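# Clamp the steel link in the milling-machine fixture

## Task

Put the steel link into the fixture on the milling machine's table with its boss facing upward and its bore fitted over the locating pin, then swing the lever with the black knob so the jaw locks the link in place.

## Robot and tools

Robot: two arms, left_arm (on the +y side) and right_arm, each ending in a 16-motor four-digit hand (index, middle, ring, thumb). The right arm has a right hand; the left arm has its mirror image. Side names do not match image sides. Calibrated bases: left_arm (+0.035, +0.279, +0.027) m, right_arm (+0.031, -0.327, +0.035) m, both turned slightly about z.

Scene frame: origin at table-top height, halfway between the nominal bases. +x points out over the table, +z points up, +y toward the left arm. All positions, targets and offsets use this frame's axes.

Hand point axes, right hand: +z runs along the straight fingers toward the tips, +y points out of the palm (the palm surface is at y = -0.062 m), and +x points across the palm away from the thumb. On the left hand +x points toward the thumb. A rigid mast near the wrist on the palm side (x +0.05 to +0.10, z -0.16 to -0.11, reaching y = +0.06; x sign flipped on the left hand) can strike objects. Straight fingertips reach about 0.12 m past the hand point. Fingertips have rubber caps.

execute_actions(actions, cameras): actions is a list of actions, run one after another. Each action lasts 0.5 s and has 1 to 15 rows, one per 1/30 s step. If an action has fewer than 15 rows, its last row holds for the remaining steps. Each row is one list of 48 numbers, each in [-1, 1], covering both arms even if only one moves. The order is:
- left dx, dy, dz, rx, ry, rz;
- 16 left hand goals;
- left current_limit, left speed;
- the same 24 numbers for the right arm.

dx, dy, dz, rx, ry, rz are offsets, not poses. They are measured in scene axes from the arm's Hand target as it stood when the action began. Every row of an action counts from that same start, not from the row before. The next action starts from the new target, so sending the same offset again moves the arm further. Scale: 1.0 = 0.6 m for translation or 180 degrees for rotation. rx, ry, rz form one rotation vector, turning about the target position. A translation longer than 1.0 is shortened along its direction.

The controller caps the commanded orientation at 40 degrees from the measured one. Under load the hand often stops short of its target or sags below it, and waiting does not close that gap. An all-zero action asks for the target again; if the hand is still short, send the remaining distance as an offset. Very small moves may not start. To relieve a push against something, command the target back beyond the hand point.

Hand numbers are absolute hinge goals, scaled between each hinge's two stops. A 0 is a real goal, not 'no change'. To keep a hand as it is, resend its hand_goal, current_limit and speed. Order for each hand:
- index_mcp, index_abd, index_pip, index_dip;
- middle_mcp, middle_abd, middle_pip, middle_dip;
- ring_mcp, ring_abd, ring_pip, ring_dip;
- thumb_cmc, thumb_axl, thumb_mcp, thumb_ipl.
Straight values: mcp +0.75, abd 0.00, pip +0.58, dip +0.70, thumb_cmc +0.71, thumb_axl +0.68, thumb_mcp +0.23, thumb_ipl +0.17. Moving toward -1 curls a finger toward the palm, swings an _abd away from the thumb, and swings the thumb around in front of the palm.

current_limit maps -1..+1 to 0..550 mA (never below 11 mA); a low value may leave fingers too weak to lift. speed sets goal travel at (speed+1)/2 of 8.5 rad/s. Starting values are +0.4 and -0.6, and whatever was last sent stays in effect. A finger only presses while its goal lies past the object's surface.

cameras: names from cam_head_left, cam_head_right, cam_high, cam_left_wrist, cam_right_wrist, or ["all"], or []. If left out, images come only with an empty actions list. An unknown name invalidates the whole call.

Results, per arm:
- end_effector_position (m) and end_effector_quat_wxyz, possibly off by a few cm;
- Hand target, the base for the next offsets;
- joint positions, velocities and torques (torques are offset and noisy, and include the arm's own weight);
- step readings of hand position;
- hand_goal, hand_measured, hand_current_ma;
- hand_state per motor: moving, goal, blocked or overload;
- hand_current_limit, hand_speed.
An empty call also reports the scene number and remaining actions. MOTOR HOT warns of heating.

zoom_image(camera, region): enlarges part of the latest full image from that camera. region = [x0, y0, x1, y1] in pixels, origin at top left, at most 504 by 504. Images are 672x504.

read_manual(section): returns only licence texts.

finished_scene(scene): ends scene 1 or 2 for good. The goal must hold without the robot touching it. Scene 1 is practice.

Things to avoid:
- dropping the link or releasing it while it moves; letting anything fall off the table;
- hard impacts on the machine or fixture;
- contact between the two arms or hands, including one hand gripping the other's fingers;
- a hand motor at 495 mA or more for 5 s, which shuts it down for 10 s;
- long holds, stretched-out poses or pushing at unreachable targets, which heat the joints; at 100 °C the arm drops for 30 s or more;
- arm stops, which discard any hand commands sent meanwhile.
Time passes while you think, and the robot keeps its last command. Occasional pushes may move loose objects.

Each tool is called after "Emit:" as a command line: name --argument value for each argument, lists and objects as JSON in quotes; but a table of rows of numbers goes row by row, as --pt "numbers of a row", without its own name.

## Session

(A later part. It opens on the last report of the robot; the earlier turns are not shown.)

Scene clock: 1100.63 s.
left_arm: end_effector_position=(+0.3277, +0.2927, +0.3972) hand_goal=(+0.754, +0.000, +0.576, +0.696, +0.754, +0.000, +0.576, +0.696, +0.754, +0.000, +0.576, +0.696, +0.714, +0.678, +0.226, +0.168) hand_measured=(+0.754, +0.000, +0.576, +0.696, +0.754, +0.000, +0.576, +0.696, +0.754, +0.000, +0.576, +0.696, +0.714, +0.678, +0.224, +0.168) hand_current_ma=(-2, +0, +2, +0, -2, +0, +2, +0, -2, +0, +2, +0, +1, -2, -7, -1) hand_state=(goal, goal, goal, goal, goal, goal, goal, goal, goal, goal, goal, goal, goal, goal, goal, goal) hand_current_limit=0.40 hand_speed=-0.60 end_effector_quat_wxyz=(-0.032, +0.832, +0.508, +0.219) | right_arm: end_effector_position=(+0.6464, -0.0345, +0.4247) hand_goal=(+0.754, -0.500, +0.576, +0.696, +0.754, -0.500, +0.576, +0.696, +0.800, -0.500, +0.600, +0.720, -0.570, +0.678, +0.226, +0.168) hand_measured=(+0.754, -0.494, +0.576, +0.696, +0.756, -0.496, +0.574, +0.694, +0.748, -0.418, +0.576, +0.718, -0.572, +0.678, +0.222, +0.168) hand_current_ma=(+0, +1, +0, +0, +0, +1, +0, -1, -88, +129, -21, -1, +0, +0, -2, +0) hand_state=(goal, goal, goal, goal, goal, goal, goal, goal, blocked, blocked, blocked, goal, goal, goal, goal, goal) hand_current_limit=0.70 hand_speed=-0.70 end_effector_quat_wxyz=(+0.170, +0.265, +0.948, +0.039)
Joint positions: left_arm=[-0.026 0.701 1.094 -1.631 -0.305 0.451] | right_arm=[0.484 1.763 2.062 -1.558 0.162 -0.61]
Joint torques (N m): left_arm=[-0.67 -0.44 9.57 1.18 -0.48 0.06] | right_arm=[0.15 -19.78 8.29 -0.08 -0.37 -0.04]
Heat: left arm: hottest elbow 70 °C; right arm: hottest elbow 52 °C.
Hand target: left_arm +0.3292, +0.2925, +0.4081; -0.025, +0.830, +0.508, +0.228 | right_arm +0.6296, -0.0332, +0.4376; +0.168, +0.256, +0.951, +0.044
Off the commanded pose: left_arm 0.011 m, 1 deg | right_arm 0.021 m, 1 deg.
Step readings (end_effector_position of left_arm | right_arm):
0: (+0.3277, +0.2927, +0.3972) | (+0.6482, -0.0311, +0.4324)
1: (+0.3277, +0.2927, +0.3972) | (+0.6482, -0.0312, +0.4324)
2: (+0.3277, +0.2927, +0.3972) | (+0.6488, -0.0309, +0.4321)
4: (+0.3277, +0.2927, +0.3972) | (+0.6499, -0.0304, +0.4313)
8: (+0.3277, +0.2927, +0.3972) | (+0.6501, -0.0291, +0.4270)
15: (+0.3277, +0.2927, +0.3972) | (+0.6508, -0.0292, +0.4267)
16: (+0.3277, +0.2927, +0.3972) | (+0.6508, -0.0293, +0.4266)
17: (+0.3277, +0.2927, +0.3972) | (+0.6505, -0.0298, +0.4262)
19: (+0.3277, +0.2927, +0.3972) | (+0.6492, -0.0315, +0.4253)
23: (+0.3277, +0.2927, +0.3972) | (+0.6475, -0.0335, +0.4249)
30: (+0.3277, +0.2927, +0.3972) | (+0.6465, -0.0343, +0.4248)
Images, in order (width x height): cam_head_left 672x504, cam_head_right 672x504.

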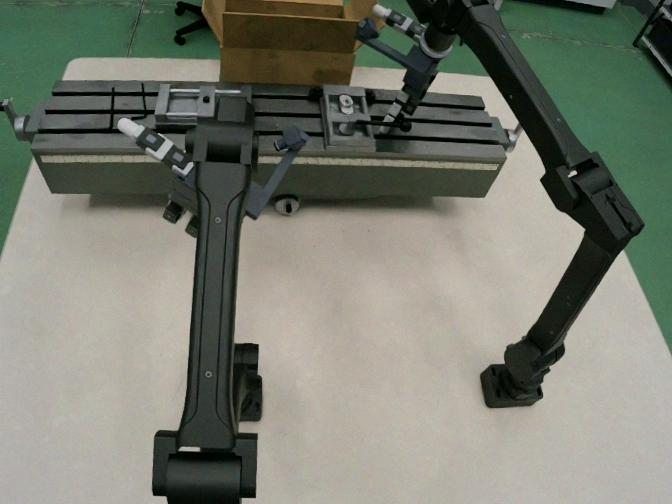

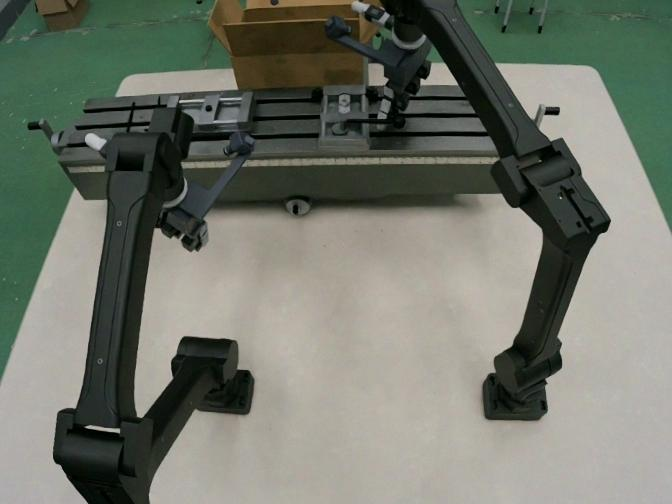

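Emit:
execute_actions --actions '[[[0,0,0,0,0,0,0.754,0,0.576,0.696,0.754,0,0.576,0.696,0.754,0,0.576,0.696,0.714,0.678,0.226,0.168,0.4,-0.6,-0.035,0.01,0,0,0,0,0.754,-0.6,0.576,0.696,0.754,-0.6,0.576,0.696,0.84,-0.57,0.64,0.74,-0.57,0.678,0.226,0.168,0.7,-0.7]],[[0,0,0,0,0,0,0.754,0,0.576,0.696,0.754,0,0.576,0.696,0.754,0,0.576,0.696,0.714,0.678,0.226,0.168,0.4,-0.6,-0.035,0.01,0,0,0,0,0.754,-0.6,0.576,0.696,0.754,-0.6,0.576,0.696,0.84,-0.6,0.64,0.74,-0.57,0.678,0.226,0.168,0.7,-0.7]]]' --cameras '["cam_head_left","cam_head_right"]'

Emit:
zoom_image --camera "cam_head_left" --region '[310, 60, 430, 160]'

Emit:
zoom_image --camera "cam_head_right" --region '[310, 60, 430, 160]'

Scene clock: 1113.03 s.
left_arm: end_effector_position=(+0.3277, +0.2927, +0.3972) hand_goal=(+0.754, +0.000, +0.576, +0.696, +0.754, +0.000, +0.576, +0.696, +0.754, +0.000, +0.576, +0.696, +0.714, +0.678, +0.226, +0.168) hand_measured=(+0.754, +0.000, +0.576, +0.696, +0.754, +0.000, +0.576, +0.696, +0.754, +0.000, +0.576, +0.696, +0.714, +0.678, +0.224, +0.168) hand_current_ma=(-2, +0, +2, +0, -2, +0, +2, +0, -2, +0, +2, +0, +1, -2, -7, -1) hand_state=(goal, goal, goal, goal, goal, goal, goal, goal, goal, goal, goal, goal, goal, goal, goal, goal) hand_current_limit=0.40 hand_speed=-0.60 end_effector_quat_wxyz=(-0.032, +0.832, +0.508, +0.219) | right_arm: end_effector_position=(+0.6161, -0.0343, +0.4224) hand_goal=(+0.754, -0.600, +0.576, +0.696, +0.754, -0.600, +0.576, +0.696, +0.840, -0.600, +0.640, +0.740, -0.570, +0.678, +0.226, +0.168) hand_measured=(+0.754, -0.594, +0.576, +0.696, +0.756, -0.594, +0.574, +0.694, +0.748, -0.512, +0.594, +0.738, -0.572, +0.678, +0.222, +0.168) hand_current_ma=(+0, +2, +0, +0, +0, +1, +0, +0, -217, +148, -61, -1, +0, +0, -2, +0) hand_state=(goal, goal, goal, goal, goal, goal, goal, goal, blocked, blocked, blocked, goal, goal, goal, goal, goal) hand_current_limit=0.70 hand_speed=-0.70 end_effector_quat_wxyz=(+0.173, +0.280, +0.943, +0.036)
Joint positions: left_arm=[-0.026 0.701 1.094 -1.631 -0.305 0.451] | right_arm=[0.519 1.678 1.941 -1.528 0.186 -0.545]
Joint torques (N m): left_arm=[-0.62 -0.38 9.61 1.17 -0.49 0.06] | right_arm=[1.73 -19.08 8.5 -0.42 -0.61 -0.16]
Heat: left arm: hottest elbow 70 °C; right arm: hottest elbow 51 °C.
Hand target: left_arm +0.3292, +0.2925, +0.4081; -0.025, +0.830, +0.508, +0.228 | right_arm +0.5877, -0.0213, +0.4376; +0.168, +0.256, +0.951, +0.044
Off the commanded pose: left_arm 0.011 m, 1 deg | right_arm 0.035 m, 3 deg.
Step readings (end_effector_position of left_arm | right_arm):
0: (+0.3277, +0.2927, +0.3972) | (+0.6464, -0.0345, +0.4247)
1: (+0.3277, +0.2927, +0.3972) | (+0.6464, -0.0345, +0.4245)
2: (+0.3277, +0.2927, +0.3972) | (+0.6464, -0.0350, +0.4240)
4: (+0.3277, +0.2927, +0.3972) | (+0.6442, -0.0367, +0.4229)
8: (+0.3277, +0.2927, +0.3972) | (+0.6367, -0.0369, +0.4231)
15: (+0.3277, +0.2927, +0.3972) | (+0.6321, -0.0358, +0.4226)
16: (+0.3277, +0.2927, +0.3972) | (+0.6320, -0.0359, +0.4225)
17: (+0.3277, +0.2927, +0.3972) | (+0.6315, -0.0362, +0.4222)
19: (+0.3277, +0.2927, +0.3972) | (+0.6283, -0.0365, +0.4219)
23: (+0.3277, +0.2927, +0.3972) | (+0.6198, -0.0344, +0.4225)
30: (+0.3277, +0.2927, +0.3972) | (+0.6162, -0.0340, +0.4224)
Images, in order (width x height): cam_head_left 672x504, cam_head_right 672x504.

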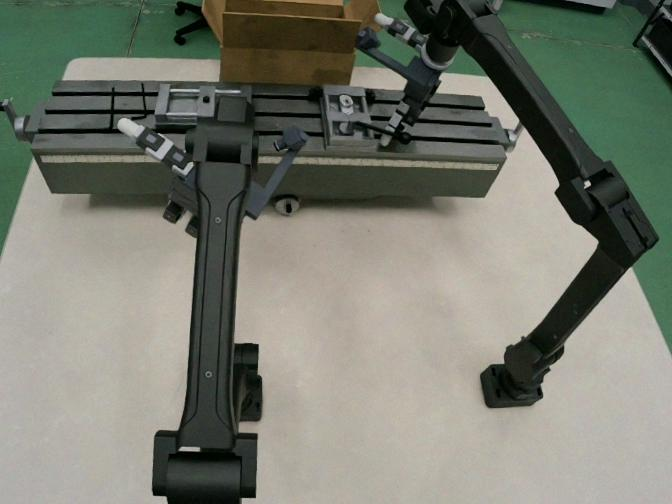

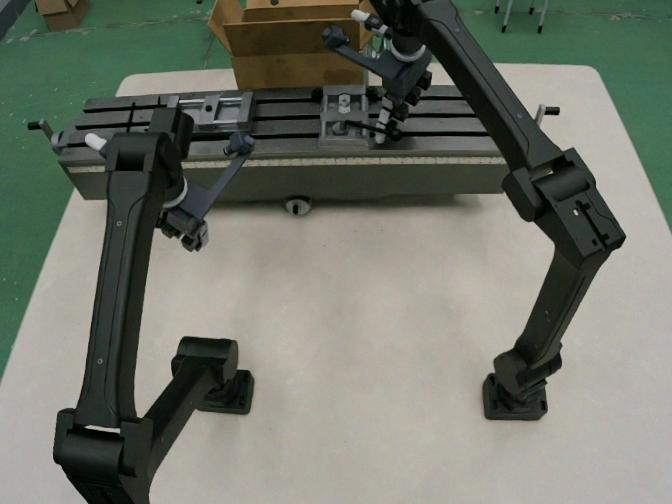

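Scaled by 4.200 from the camera's 672x504 image, which has a finer 960x720 frame.

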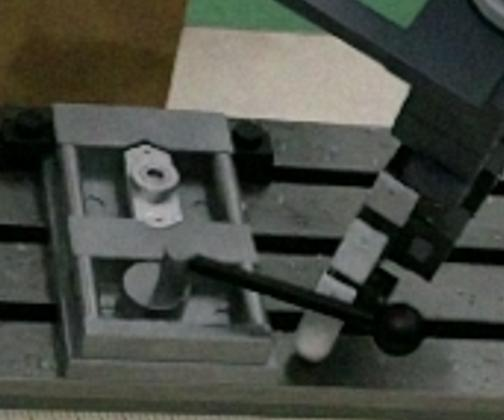

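Scaled by 4.200 from the camera's 672x504 image, which has a finer 960x720 frame.

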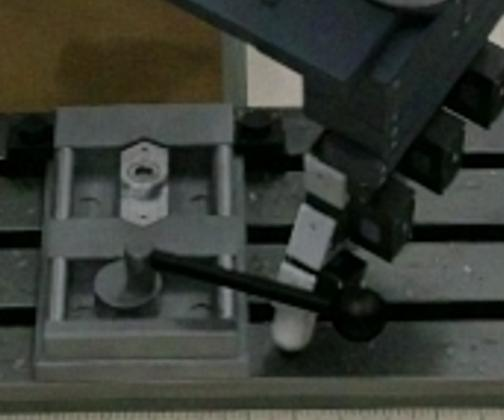

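Emit:
execute_actions --actions '[[[0,0,0,0,0,0,0.754,0,0.576,0.696,0.754,0,0.576,0.696,0.754,0,0.576,0.696,0.714,0.678,0.226,0.168,0.4,-0.6,-0.035,0.02,0,0,0,0,0.754,-0.6,0.576,0.696,0.754,-0.6,0.576,0.696,0.82,-0.65,0.62,0.74,-0.57,0.678,0.226,0.168,0.7,-0.7]],[[0,0,0,0,0,0,0.754,0,0.576,0.696,0.754,0,0.576,0.696,0.754,0,0.576,0.696,0.714,0.678,0.226,0.168,0.4,-0.6,-0.035,0.02,0,0,0,0,0.754,-0.6,0.576,0.696,0.754,-0.6,0.576,0.696,0.82,-0.65,0.62,0.74,-0.57,0.678,0.226,0.168,0.7,-0.7]]]' --cameras '["cam_head_left","cam_head_right"]'

Emit:
zoom_image --camera "cam_head_left" --region '[310, 60, 430, 160]'

Emit:
zoom_image --camera "cam_head_right" --region '[310, 60, 430, 160]'

Scene clock: 1122.27 s.
left_arm: end_effector_position=(+0.3277, +0.2927, +0.3972) hand_goal=(+0.754, +0.000, +0.576, +0.696, +0.754, +0.000, +0.576, +0.696, +0.754, +0.000, +0.576, +0.696, +0.714, +0.678, +0.226, +0.168) hand_measured=(+0.754, +0.000, +0.576, +0.696, +0.754, +0.000, +0.576, +0.696, +0.754, +0.000, +0.576, +0.696, +0.714, +0.678, +0.224, +0.168) hand_current_ma=(-2, +0, +2, +0, -2, +0, +2, +0, -2, +0, +2, +0, +1, -2, -7, -1) hand_state=(goal, goal, goal, goal, goal, goal, goal, goal, goal, goal, goal, goal, goal, goal, goal, goal) hand_current_limit=0.40 hand_speed=-0.60 end_effector_quat_wxyz=(-0.032, +0.832, +0.508, +0.219) | right_arm: end_effector_position=(+0.5782, -0.0211, +0.4218) hand_goal=(+0.754, -0.600, +0.576, +0.696, +0.754, -0.600, +0.576, +0.696, +0.820, -0.650, +0.620, +0.740, -0.570, +0.678, +0.226, +0.168) hand_measured=(+0.754, -0.594, +0.576, +0.696, +0.756, -0.594, +0.574, +0.694, +0.812, -0.532, +0.610, +0.738, -0.572, +0.678, +0.222, +0.168) hand_current_ma=(+0, +2, +0, +0, +0, +1, +0, +0, -4, +239, -6, +0, +0, +0, -2, +0) hand_state=(goal, goal, goal, goal, goal, goal, goal, goal, goal, blocked, goal, goal, goal, goal, goal, goal) hand_current_limit=0.70 hand_speed=-0.70 end_effector_quat_wxyz=(+0.179, +0.281, +0.943, +0.025)
Joint positions: left_arm=[-0.026 0.701 1.094 -1.631 -0.305 0.451] | right_arm=[0.586 1.61 1.857 -1.534 0.229 -0.48]
Joint torques (N m): left_arm=[-0.62 -0.62 9.55 1.17 -0.48 0.07] | right_arm=[3.08 -17.44 9.09 -0.36 -1.29 0.06]
Heat: left arm: hottest elbow 71 °C; right arm: hottest elbow 51 °C.
Hand target: left_arm +0.3292, +0.2925, +0.4081; -0.025, +0.830, +0.508, +0.228 | right_arm +0.5456, +0.0027, +0.4377; +0.168, +0.256, +0.951, +0.044
Off the commanded pose: left_arm 0.011 m, 1 deg | right_arm 0.043 m, 4 deg.
Step readings (end_effector_position of left_arm | right_arm):
0: (+0.3277, +0.2927, +0.3972) | (+0.6161, -0.0343, +0.4224)
1: (+0.3277, +0.2927, +0.3972) | (+0.6159, -0.0342, +0.4224)
2: (+0.3277, +0.2927, +0.3972) | (+0.6155, -0.0345, +0.4219)
4: (+0.3277, +0.2927, +0.3972) | (+0.6128, -0.0343, +0.4215)
8: (+0.3277, +0.2927, +0.3972) | (+0.6044, -0.0308, +0.4220)
15: (+0.3277, +0.2927, +0.3972) | (+0.6009, -0.0297, +0.4219)
16: (+0.3277, +0.2927, +0.3972) | (+0.6008, -0.0296, +0.4220)
17: (+0.3277, +0.2927, +0.3972) | (+0.6004, -0.0299, +0.4218)
19: (+0.3277, +0.2927, +0.3972) | (+0.5971, -0.0296, +0.4216)
23: (+0.3277, +0.2927, +0.3972) | (+0.5889, -0.0263, +0.4219)
30: (+0.3277, +0.2927, +0.3972) | (+0.5805, -0.0222, +0.4220)
Images, in order (width x height): cam_head_left 672x504, cam_head_right 672x504.

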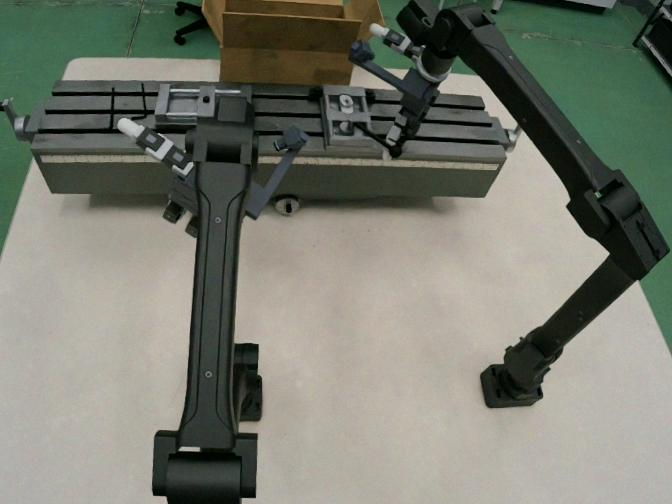

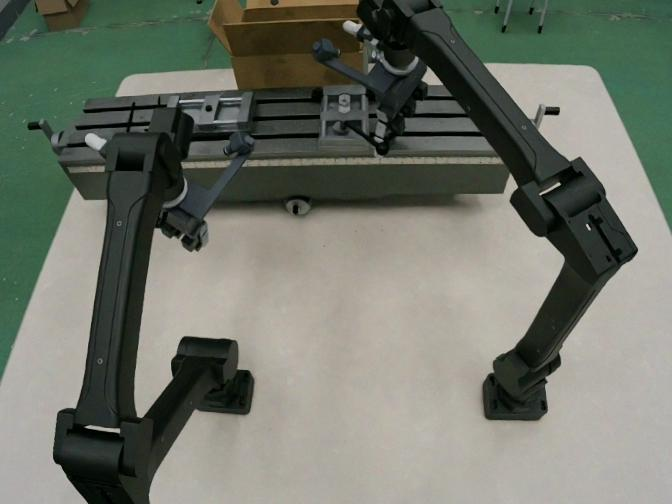

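Scaled by 4.200 from the camera's 672x504 image, which has a finer 960x720 frame.

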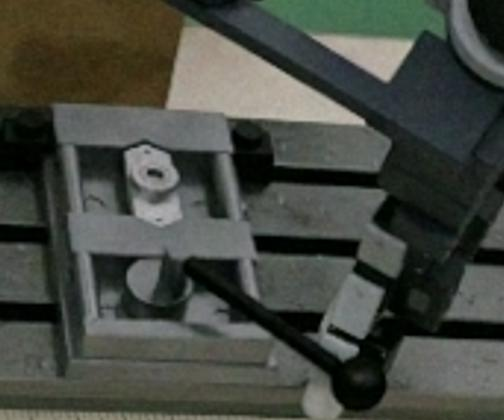

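Scaled by 4.200 from the camera's 672x504 image, which has a finer 960x720 frame.

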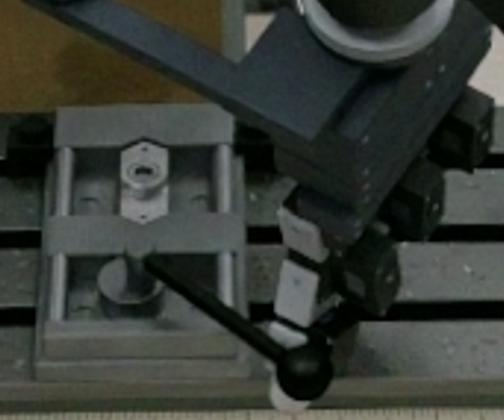

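Emit:
execute_actions --actions '[[[0,0,0,0,0,0,0.754,0,0.576,0.696,0.754,0,0.576,0.696,0.754,0,0.576,0.696,0.714,0.678,0.226,0.168,0.4,-0.6,-0.022,-0.018,0.008,0.0238,0,-0.0653,0.754,-0.6,0.576,0.696,0.754,-0.6,0.576,0.696,0.82,-0.65,0.62,0.74,-0.57,0.678,0.226,0.168,0.7,-0.7]],[[0,0,0,0,0,0,0.754,0,0.576,0.696,0.754,0,0.576,0.696,0.754,0,0.576,0.696,0.714,0.678,0.226,0.168,0.4,-0.6,-0.022,-0.018,0,0.0238,0,-0.0653,0.754,-0.6,0.576,0.696,0.754,-0.6,0.576,0.696,0.82,-0.65,0.62,0.74,-0.57,0.678,0.226,0.168,0.7,-0.7]]]' --cameras '["cam_head_left","cam_head_right"]'

Emit:
zoom_image --camera "cam_head_left" --region '[310, 70, 430, 190]'

Emit:
zoom_image --camera "cam_head_right" --region '[310, 70, 430, 190]'

Scene clock: 1154.23 s.
left_arm: end_effector_position=(+0.3277, +0.2927, +0.3972) hand_goal=(+0.754, +0.000, +0.576, +0.696, +0.754, +0.000, +0.576, +0.696, +0.754, +0.000, +0.576, +0.696, +0.714, +0.678, +0.226, +0.168) hand_measured=(+0.754, +0.000, +0.576, +0.696, +0.754, +0.000, +0.576, +0.696, +0.754, +0.000, +0.576, +0.696, +0.714, +0.678, +0.224, +0.168) hand_current_ma=(-2, +0, +2, +0, -2, +0, +2, +0, -2, +0, +2, +0, +1, -2, -7, -1) hand_state=(goal, goal, goal, goal, goal, goal, goal, goal, goal, goal, goal, goal, goal, goal, goal, goal) hand_current_limit=0.40 hand_speed=-0.60 end_effector_quat_wxyz=(-0.032, +0.832, +0.508, +0.219) | right_arm: end_effector_position=(+0.5472, -0.0436, +0.4201) hand_goal=(+0.754, -0.600, +0.576, +0.696, +0.754, -0.600, +0.576, +0.696, +0.820, -0.650, +0.620, +0.740, -0.570, +0.678, +0.226, +0.168) hand_measured=(+0.754, -0.594, +0.576, +0.696, +0.756, -0.594, +0.574, +0.694, +0.802, -0.532, +0.606, +0.738, -0.572, +0.678, +0.222, +0.168) hand_current_ma=(+0, +2, +0, +0, +0, +1, +0, +0, -14, +239, -8, +0, +0, +0, -2, +0) hand_state=(goal, goal, goal, goal, goal, goal, goal, goal, goal, blocked, goal, goal, goal, goal, goal, goal) hand_current_limit=0.70 hand_speed=-0.70 end_effector_quat_wxyz=(+0.162, +0.478, +0.862, +0.051)
Joint positions: left_arm=[-0.026 0.701 1.094 -1.631 -0.305 0.451] | right_arm=[0.659 1.53 1.747 -1.549 0.247 0.028]
Joint torques (N m): left_arm=[-0.62 -0.62 9.55 1.2 -0.46 0.05] | right_arm=[3.43 -16.38 9.91 0.12 -1.19 0.05]
Heat: left arm: hottest elbow 71 °C; right arm: hottest elbow 53 °C.
Hand target: left_arm +0.3292, +0.2925, +0.4081; -0.025, +0.830, +0.508, +0.228 | right_arm +0.5192, -0.0188, +0.4423; +0.154, +0.456, +0.873, +0.079
Off the commanded pose: left_arm 0.011 m, 1 deg | right_arm 0.043 m, 4 deg.
Step readings (end_effector_position of left_arm | right_arm):
0: (+0.3277, +0.2927, +0.3972) | (+0.5782, -0.0211, +0.4218)
1: (+0.3277, +0.2927, +0.3972) | (+0.5782, -0.0212, +0.4216)
2: (+0.3277, +0.2927, +0.3972) | (+0.5780, -0.0221, +0.4215)
4: (+0.3277, +0.2927, +0.3972) | (+0.5751, -0.0258, +0.4211)
8: (+0.3277, +0.2927, +0.3972) | (+0.5689, -0.0304, +0.4214)
15: (+0.3277, +0.2927, +0.3972) | (+0.5651, -0.0319, +0.4217)
16: (+0.3277, +0.2927, +0.3972) | (+0.5646, -0.0321, +0.4216)
17: (+0.3277, +0.2927, +0.3972) | (+0.5642, -0.0333, +0.4212)
19: (+0.3277, +0.2927, +0.3972) | (+0.5609, -0.0373, +0.4210)
23: (+0.3277, +0.2927, +0.3972) | (+0.5539, -0.0422, +0.4213)
30: (+0.3277, +0.2927, +0.3972) | (+0.5487, -0.0431, +0.4204)
Images, in order (width x height): cam_head_left 672x504, cam_head_right 672x504.

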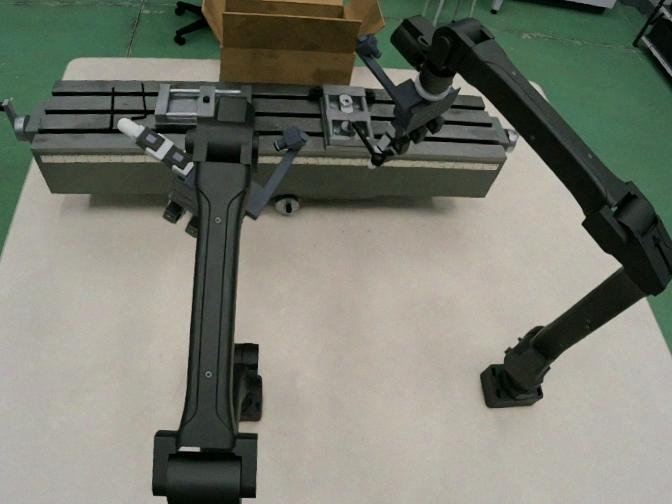

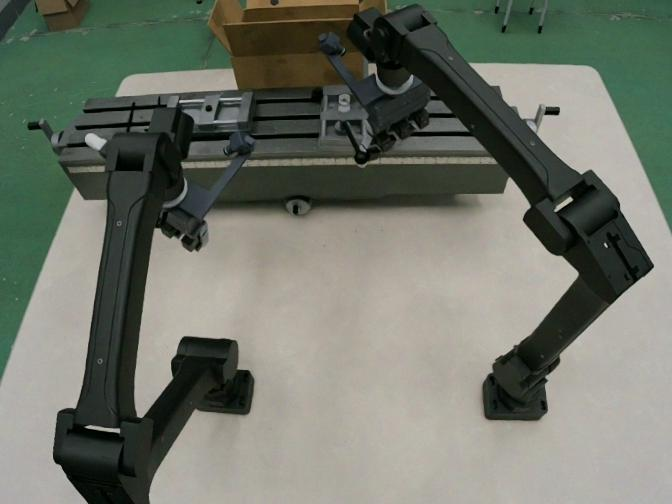

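Scaled by 4.200 from the camera's 672x504 image, which has a finer 960x720 frame.

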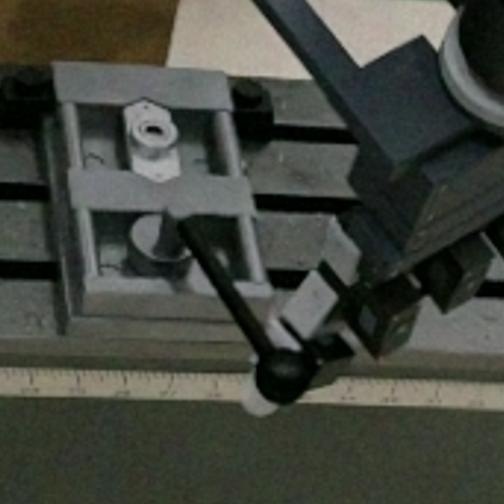

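Scaled by 4.200 from the camera's 672x504 image, which has a finer 960x720 frame.

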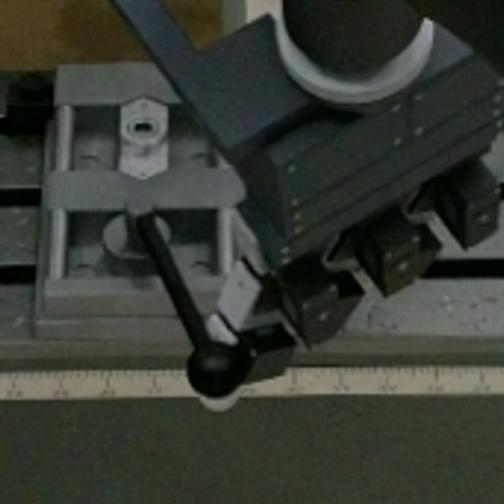

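Emit:
execute_actions --actions '[[[0,0,0,0,0,0,0.754,0,0.576,0.696,0.754,0,0.576,0.696,0.754,0,0.576,0.696,0.714,0.678,0.226,0.168,0.4,-0.6,-0.0633,0.0667,0,0.0285,0,-0.0783,0.754,-0.75,0.576,0.696,0.754,-0.75,0.576,0.696,0.82,-0.72,0.62,0.74,-0.57,0.678,0.226,0.168,0.7,-0.7]]]' --cameras '["cam_head_left"]'

Emit:
zoom_image --camera "cam_head_left" --region '[310, 70, 430, 190]'

Scene clock: 1194.13 s.
left_arm: end_effector_position=(+0.3277, +0.2927, +0.3972) hand_goal=(+0.754, +0.000, +0.576, +0.696, +0.754, +0.000, +0.576, +0.696, +0.754, +0.000, +0.576, +0.696, +0.714, +0.678, +0.226, +0.168) hand_measured=(+0.754, +0.000, +0.576, +0.696, +0.754, +0.000, +0.576, +0.696, +0.754, +0.000, +0.576, +0.696, +0.714, +0.678, +0.224, +0.168) hand_current_ma=(-2, +0, +2, +0, -2, +0, +2, +0, -2, +0, +2, +0, +1, -2, -7, -1) hand_state=(goal, goal, goal, goal, goal, goal, goal, goal, goal, goal, goal, goal, goal, goal, goal, goal) hand_current_limit=0.40 hand_speed=-0.60 end_effector_quat_wxyz=(-0.032, +0.832, +0.508, +0.219) | right_arm: end_effector_position=(+0.5165, -0.0491, +0.4209) hand_goal=(+0.754, -0.750, +0.576, +0.696, +0.754, -0.750, +0.576, +0.696, +0.820, -0.720, +0.620, +0.740, -0.570, +0.678, +0.226, +0.168) hand_measured=(+0.748, -0.650, +0.576, +0.696, +0.750, -0.652, +0.568, +0.694, +0.792, -0.570, +0.604, +0.740, -0.572, +0.678, +0.222, +0.168) hand_current_ma=(-3, +181, +0, +0, -2, +173, -4, +0, -31, +353, -11, +0, -1, +0, -2, +0) hand_state=(goal, blocked, goal, goal, goal, blocked, goal, goal, blocked, blocked, goal, goal, goal, goal, goal, goal) hand_current_limit=0.70 hand_speed=-0.70 end_effector_quat_wxyz=(+0.176, +0.605, +0.775, +0.044)
Joint positions: left_arm=[-0.026 0.701 1.094 -1.631 -0.305 0.451] | right_arm=[0.762 1.53 1.74 -1.622 0.331 0.448]
Joint torques (N m): left_arm=[-0.56 -0.44 9.55 1.16 -0.48 0.05] | right_arm=[7.47 -13.92 12.68 1.18 -2.94 0.02]
Heat: left arm: hottest elbow 71 °C; right arm: hottest elbow 52 °C.
Hand target: left_arm +0.3292, +0.2925, +0.4081; -0.025, +0.830, +0.508, +0.228 | right_arm +0.4812, +0.0211, +0.4423; +0.142, +0.566, +0.806, +0.098
Off the commanded pose: left_arm 0.011 m, 1 deg | right_arm 0.082 m, 9 deg.
Step readings (end_effector_position of left_arm | right_arm):
0: (+0.3277, +0.2927, +0.3972) | (+0.5472, -0.0437, +0.4201)
1: (+0.3277, +0.2927, +0.3972) | (+0.5472, -0.0437, +0.4201)
2: (+0.3277, +0.2927, +0.3972) | (+0.5465, -0.0443, +0.4201)
4: (+0.3277, +0.2927, +0.3972) | (+0.5416, -0.0433, +0.4195)
8: (+0.3277, +0.2927, +0.3972) | (+0.5260, -0.0331, +0.4214)
15: (+0.3277, +0.2927, +0.3972) | (+0.5196, -0.0446, +0.4208)
Images, in order (width x height): cam_head_left 672x504.

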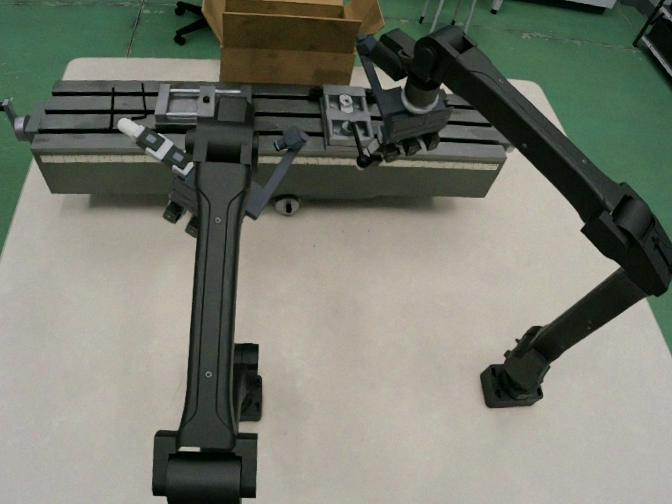

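Scaled by 4.200 from the camera's 672x504 image, which has a finer 960x720 frame.

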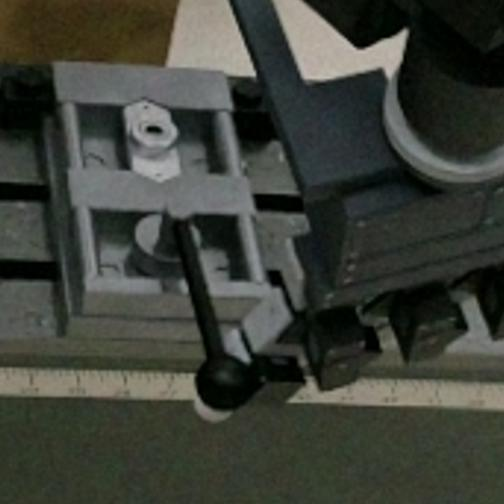

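Emit:
execute_actions --actions '[[[0,0,0,0,0,0,0.754,0,0.576,0.696,0.754,0,0.576,0.696,0.754,0,0.576,0.696,0.714,0.678,0.226,0.168,0.4,-0.6,-0.01,0.035,0,0,0,0,0.754,-0.8,0.576,0.696,0.754,-0.8,0.576,0.696,0.83,-0.8,0.65,0.76,-0.57,0.678,0.226,0.168,0.7,-0.7]]]' --cameras '["cam_head_left","cam_head_right"]'

Emit:
zoom_image --camera "cam_head_left" --region '[310, 70, 430, 190]'

Emit:
zoom_image --camera "cam_head_right" --region '[310, 70, 430, 190]'

Scene clock: 1204.73 s.
left_arm: end_effector_position=(+0.3277, +0.2927, +0.3972) hand_goal=(+0.754, +0.000, +0.576, +0.696, +0.754, +0.000, +0.576, +0.696, +0.754, +0.000, +0.576, +0.696, +0.714, +0.678, +0.226, +0.168) hand_measured=(+0.754, +0.000, +0.576, +0.696, +0.754, +0.000, +0.576, +0.696, +0.754, +0.000, +0.576, +0.696, +0.714, +0.678, +0.224, +0.168) hand_current_ma=(-2, +0, +2, +0, -2, +0, +2, +0, -2, +0, +2, +0, +1, -2, -7, -1) hand_state=(goal, goal, goal, goal, goal, goal, goal, goal, goal, goal, goal, goal, goal, goal, goal, goal) hand_current_limit=0.40 hand_speed=-0.60 end_effector_quat_wxyz=(-0.032, +0.832, +0.508, +0.219) | right_arm: end_effector_position=(+0.5120, -0.0495, +0.4227) hand_goal=(+0.754, -0.800, +0.576, +0.696, +0.754, -0.800, +0.576, +0.696, +0.830, -0.800, +0.650, +0.760, -0.570, +0.678, +0.226, +0.168) hand_measured=(+0.746, -0.654, +0.576, +0.696, +0.750, -0.654, +0.568, +0.694, +0.790, -0.570, +0.612, +0.758, -0.572, +0.678, +0.222, +0.168) hand_current_ma=(-3, +336, +0, +0, -2, +338, -4, +0, -54, +467, -47, -1, -1, +0, -2, +0) hand_state=(goal, blocked, goal, goal, goal, blocked, goal, goal, blocked, blocked, blocked, goal, goal, goal, goal, goal) hand_current_limit=0.70 hand_speed=-0.70 end_effector_quat_wxyz=(+0.188, +0.617, +0.763, +0.041)
Joint positions: left_arm=[-0.026 0.701 1.094 -1.631 -0.305 0.451] | right_arm=[0.781 1.531 1.74 -1.635 0.36 0.5]
Joint torques (N m): left_arm=[-0.56 -0.62 9.55 1.16 -0.48 0.05] | right_arm=[9.29 -12.1 14.75 1.17 -3.55 -0.07]
Heat: left arm: hottest elbow 71 °C; right arm: hottest elbow 54 °C.
Hand target: left_arm +0.3292, +0.2925, +0.4081; -0.025, +0.830, +0.508, +0.228 | right_arm +0.4753, +0.0421, +0.4423; +0.142, +0.566, +0.806, +0.098
Off the commanded pose: left_arm 0.011 m, 1 deg | right_arm 0.101 m, 11 deg.
Step readings (end_effector_position of left_arm | right_arm):
0: (+0.3277, +0.2927, +0.3972) | (+0.5165, -0.0491, +0.4209)
1: (+0.3277, +0.2927, +0.3972) | (+0.5165, -0.0491, +0.4209)
2: (+0.3277, +0.2927, +0.3972) | (+0.5163, -0.0490, +0.4211)
4: (+0.3277, +0.2927, +0.3972) | (+0.5150, -0.0487, +0.4217)
8: (+0.3277, +0.2927, +0.3972) | (+0.5130, -0.0484, +0.4226)
15: (+0.3277, +0.2927, +0.3972) | (+0.5121, -0.0493, +0.4226)
Images, in order (width x height): cam_head_left 672x504, cam_head_right 672x504.

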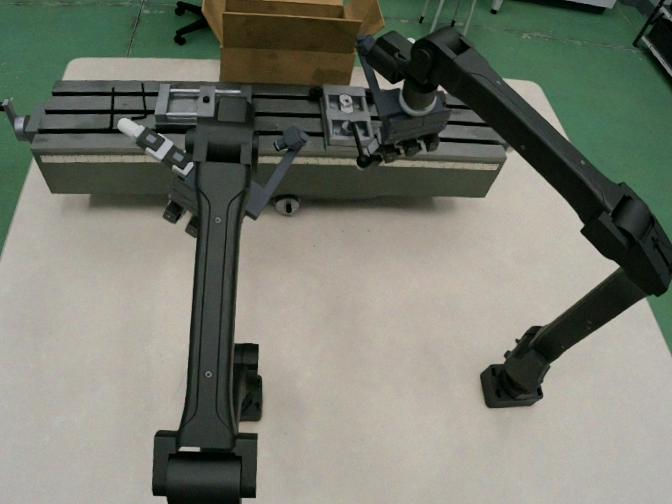

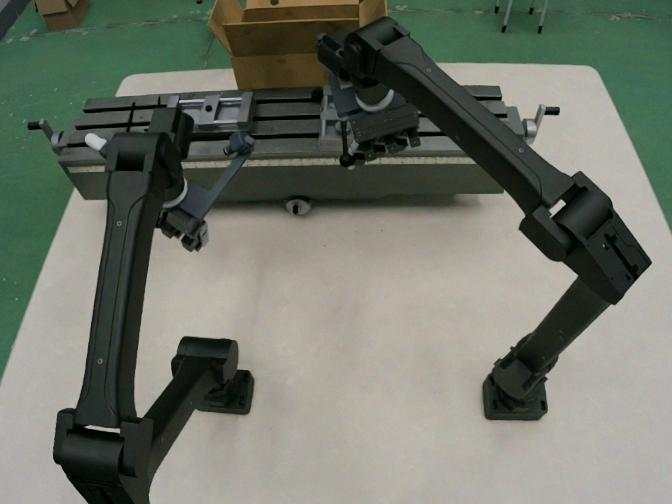

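Scaled by 4.200 from the camera's 672x504 image, which has a finer 960x720 frame.

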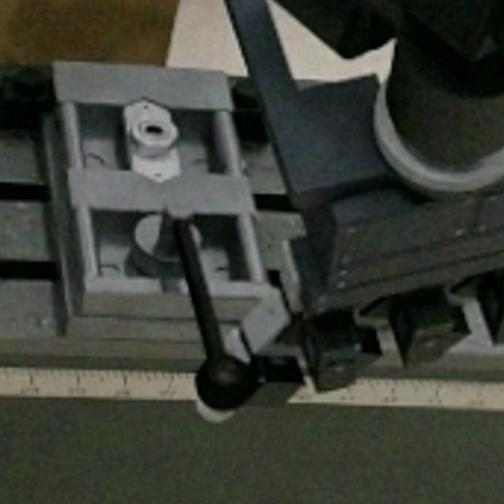

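Scaled by 4.200 from the camera's 672x504 image, which has a finer 960x720 frame.

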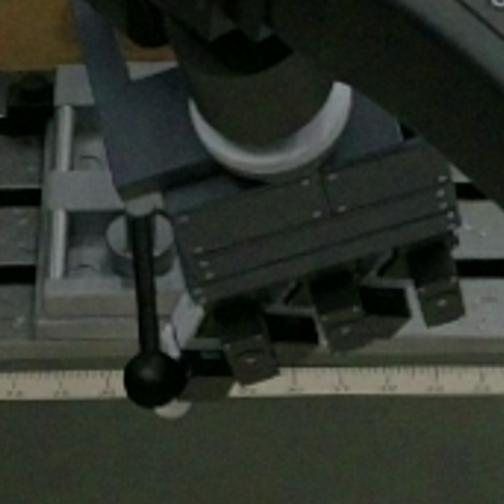

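Emit:
execute_actions --actions '[[[0,0,0,0,0,0,0.754,0,0.576,0.696,0.754,0,0.576,0.696,0.754,0,0.576,0.696,0.714,0.678,0.226,0.168,0.4,-0.6,0.02,-0.07,0,0,0,0,0.754,-0.65,0.576,0.696,0.754,-0.65,0.576,0.696,0.80,-0.6,0.61,0.74,-0.57,0.678,0.226,0.168,0.7,-0.7],[0,0,0,0,0,0,0.754,0,0.576,0.696,0.754,0,0.576,0.696,0.754,0,0.576,0.696,0.714,0.678,0.226,0.168,0.4,-0.6,0.03,-0.12,0,0,0,0,0.754,-0.55,0.576,0.696,0.754,-0.55,0.576,0.696,0.79,-0.5,0.60,0.72,-0.57,0.678,0.226,0.168,0.7,-0.7]],[[0,0,0,0,0,0,0.754,0,0.576,0.696,0.754,0,0.576,0.696,0.754,0,0.576,0.696,0.714,0.678,0.226,0.168,0.4,-0.6,0.06,-0.10,0,0,0,0,0.754,-0.35,0.576,0.696,0.754,-0.35,0.576,0.696,0.76,-0.3,0.58,0.70,-0.57,0.678,0.226,0.168,0.7,-0.7]]]' --cameras '["cam_head_left","cam_head_right"]'

Emit:
zoom_image --camera "cam_head_left" --region '[310, 70, 430, 190]'

Scene clock: 1221.77 s.
left_arm: end_effector_position=(+0.3277, +0.2927, +0.3972) hand_goal=(+0.754, +0.000, +0.576, +0.696, +0.754, +0.000, +0.576, +0.696, +0.754, +0.000, +0.576, +0.696, +0.714, +0.678, +0.226, +0.168) hand_measured=(+0.754, +0.000, +0.576, +0.696, +0.754, +0.000, +0.576, +0.696, +0.754, +0.000, +0.576, +0.696, +0.714, +0.678, +0.224, +0.168) hand_current_ma=(-2, +0, +2, +0, -2, +0, +2, +0, -2, +0, +2, +0, +1, -2, -7, -1) hand_state=(goal, goal, goal, goal, goal, goal, goal, goal, goal, goal, goal, goal, goal, goal, goal, goal) hand_current_limit=0.40 hand_speed=-0.60 end_effector_quat_wxyz=(-0.032, +0.832, +0.508, +0.219) | right_arm: end_effector_position=(+0.5305, -0.0912, +0.4330) hand_goal=(+0.754, -0.350, +0.576, +0.696, +0.754, -0.350, +0.576, +0.696, +0.760, -0.300, +0.580, +0.700, -0.570, +0.678, +0.226, +0.168) hand_measured=(+0.754, -0.352, +0.576, +0.696, +0.754, -0.352, +0.574, +0.694, +0.760, -0.302, +0.578, +0.702, -0.572, +0.678, +0.222, +0.168) hand_current_ma=(+0, +0, +0, +0, +0, +0, +0, +0, +0, +0, -1, +0, -1, +0, -2, +0) hand_state=(goal, goal, goal, goal, goal, goal, goal, goal, goal, goal, goal, goal, goal, goal, goal, goal) hand_current_limit=0.70 hand_speed=-0.70 end_effector_quat_wxyz=(+0.138, +0.570, +0.806, +0.084)
Joint positions: left_arm=[-0.026 0.701 1.094 -1.631 -0.305 0.451] | right_arm=[0.615 1.438 1.679 -1.548 0.191 0.209]
Joint torques (N m): left_arm=[-0.56 -0.38 9.55 1.16 -0.47 0.06] | right_arm=[-0.32 -12.45 9.21 1.21 0.05 -0.04]
Heat: left arm: hottest elbow 71 °C; right arm: hottest elbow 59 °C.
Hand target: left_arm +0.3292, +0.2925, +0.4081; -0.025, +0.830, +0.508, +0.228 | right_arm +0.5293, -0.0898, +0.4422; +0.142, +0.566, +0.806, +0.098
Off the commanded pose: left_arm 0.011 m, 1 deg | right_arm 0.010 m, 2 deg.
Step readings (end_effector_position of left_arm | right_arm):
0: (+0.3277, +0.2927, +0.3972) | (+0.5120, -0.0495, +0.4227)
1: (+0.3277, +0.2927, +0.3972) | (+0.5119, -0.0495, +0.4227)
2: (+0.3277, +0.2927, +0.3972) | (+0.5118, -0.0490, +0.4225)
4: (+0.3277, +0.2927, +0.3972) | (+0.5120, -0.0492, +0.4210)
8: (+0.3277, +0.2927, +0.3972) | (+0.5116, -0.0501, +0.4206)
15: (+0.3277, +0.2927, +0.3972) | (+0.5097, -0.0527, +0.4282)
16: (+0.3277, +0.2927, +0.3972) | (+0.5097, -0.0527, +0.4283)
17: (+0.3277, +0.2927, +0.3972) | (+0.5097, -0.0527, +0.4275)
19: (+0.3277, +0.2927, +0.3972) | (+0.5122, -0.0561, +0.4256)
23: (+0.3277, +0.2927, +0.3972) | (+0.5222, -0.0783, +0.4279)
30: (+0.3277, +0.2927, +0.3972) | (+0.5306, -0.0939, +0.4331)
Images, in order (width x height): cam_head_left 672x504, cam_head_right 672x504.

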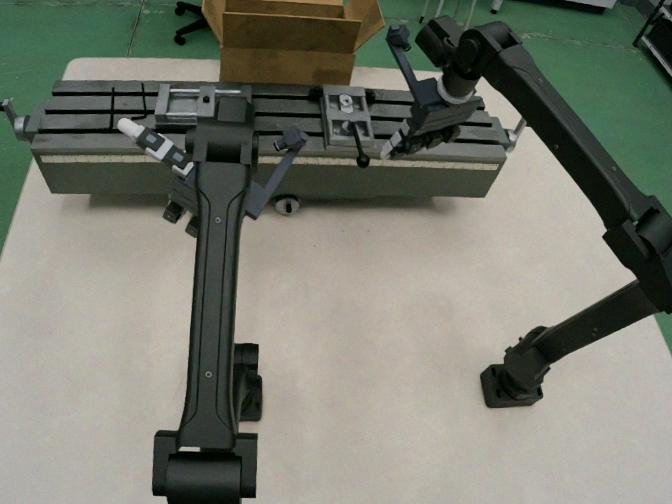

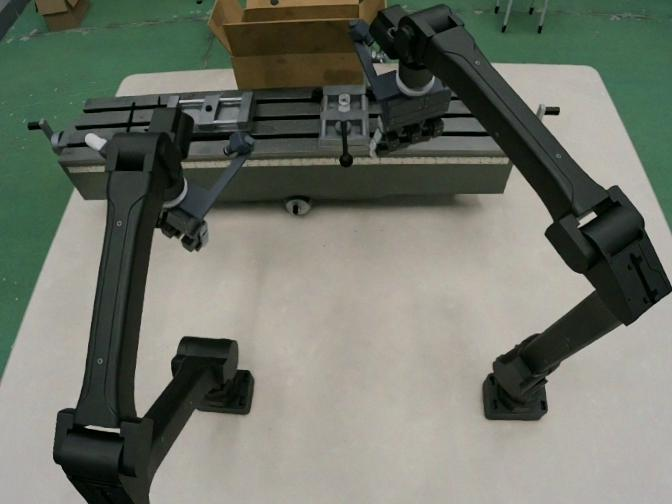

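Scaled by 4.200 from the camera's 672x504 image, which has a finer 960x720 frame.

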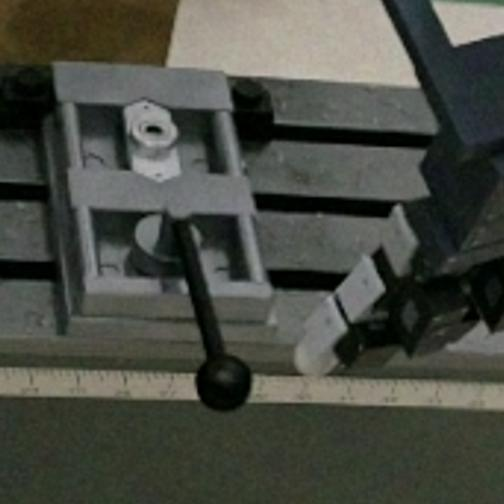

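Emit:
zoom_image --camera "cam_head_right" --region '[310, 70, 430, 190]'

Scaled by 4.200 from the camera's 672x504 image, which has a finer 960x720 frame.

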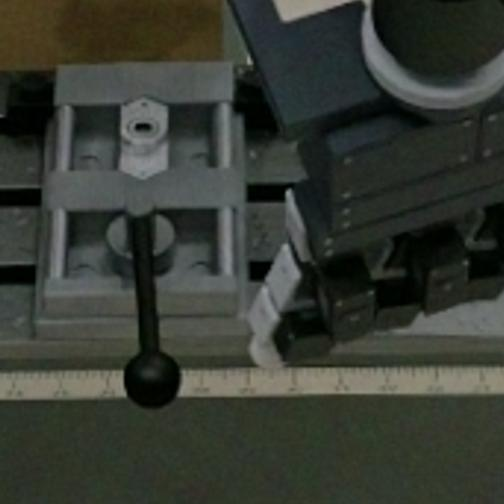

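Emit:
finished_scene --scene 2

The scene is finished: the task was done.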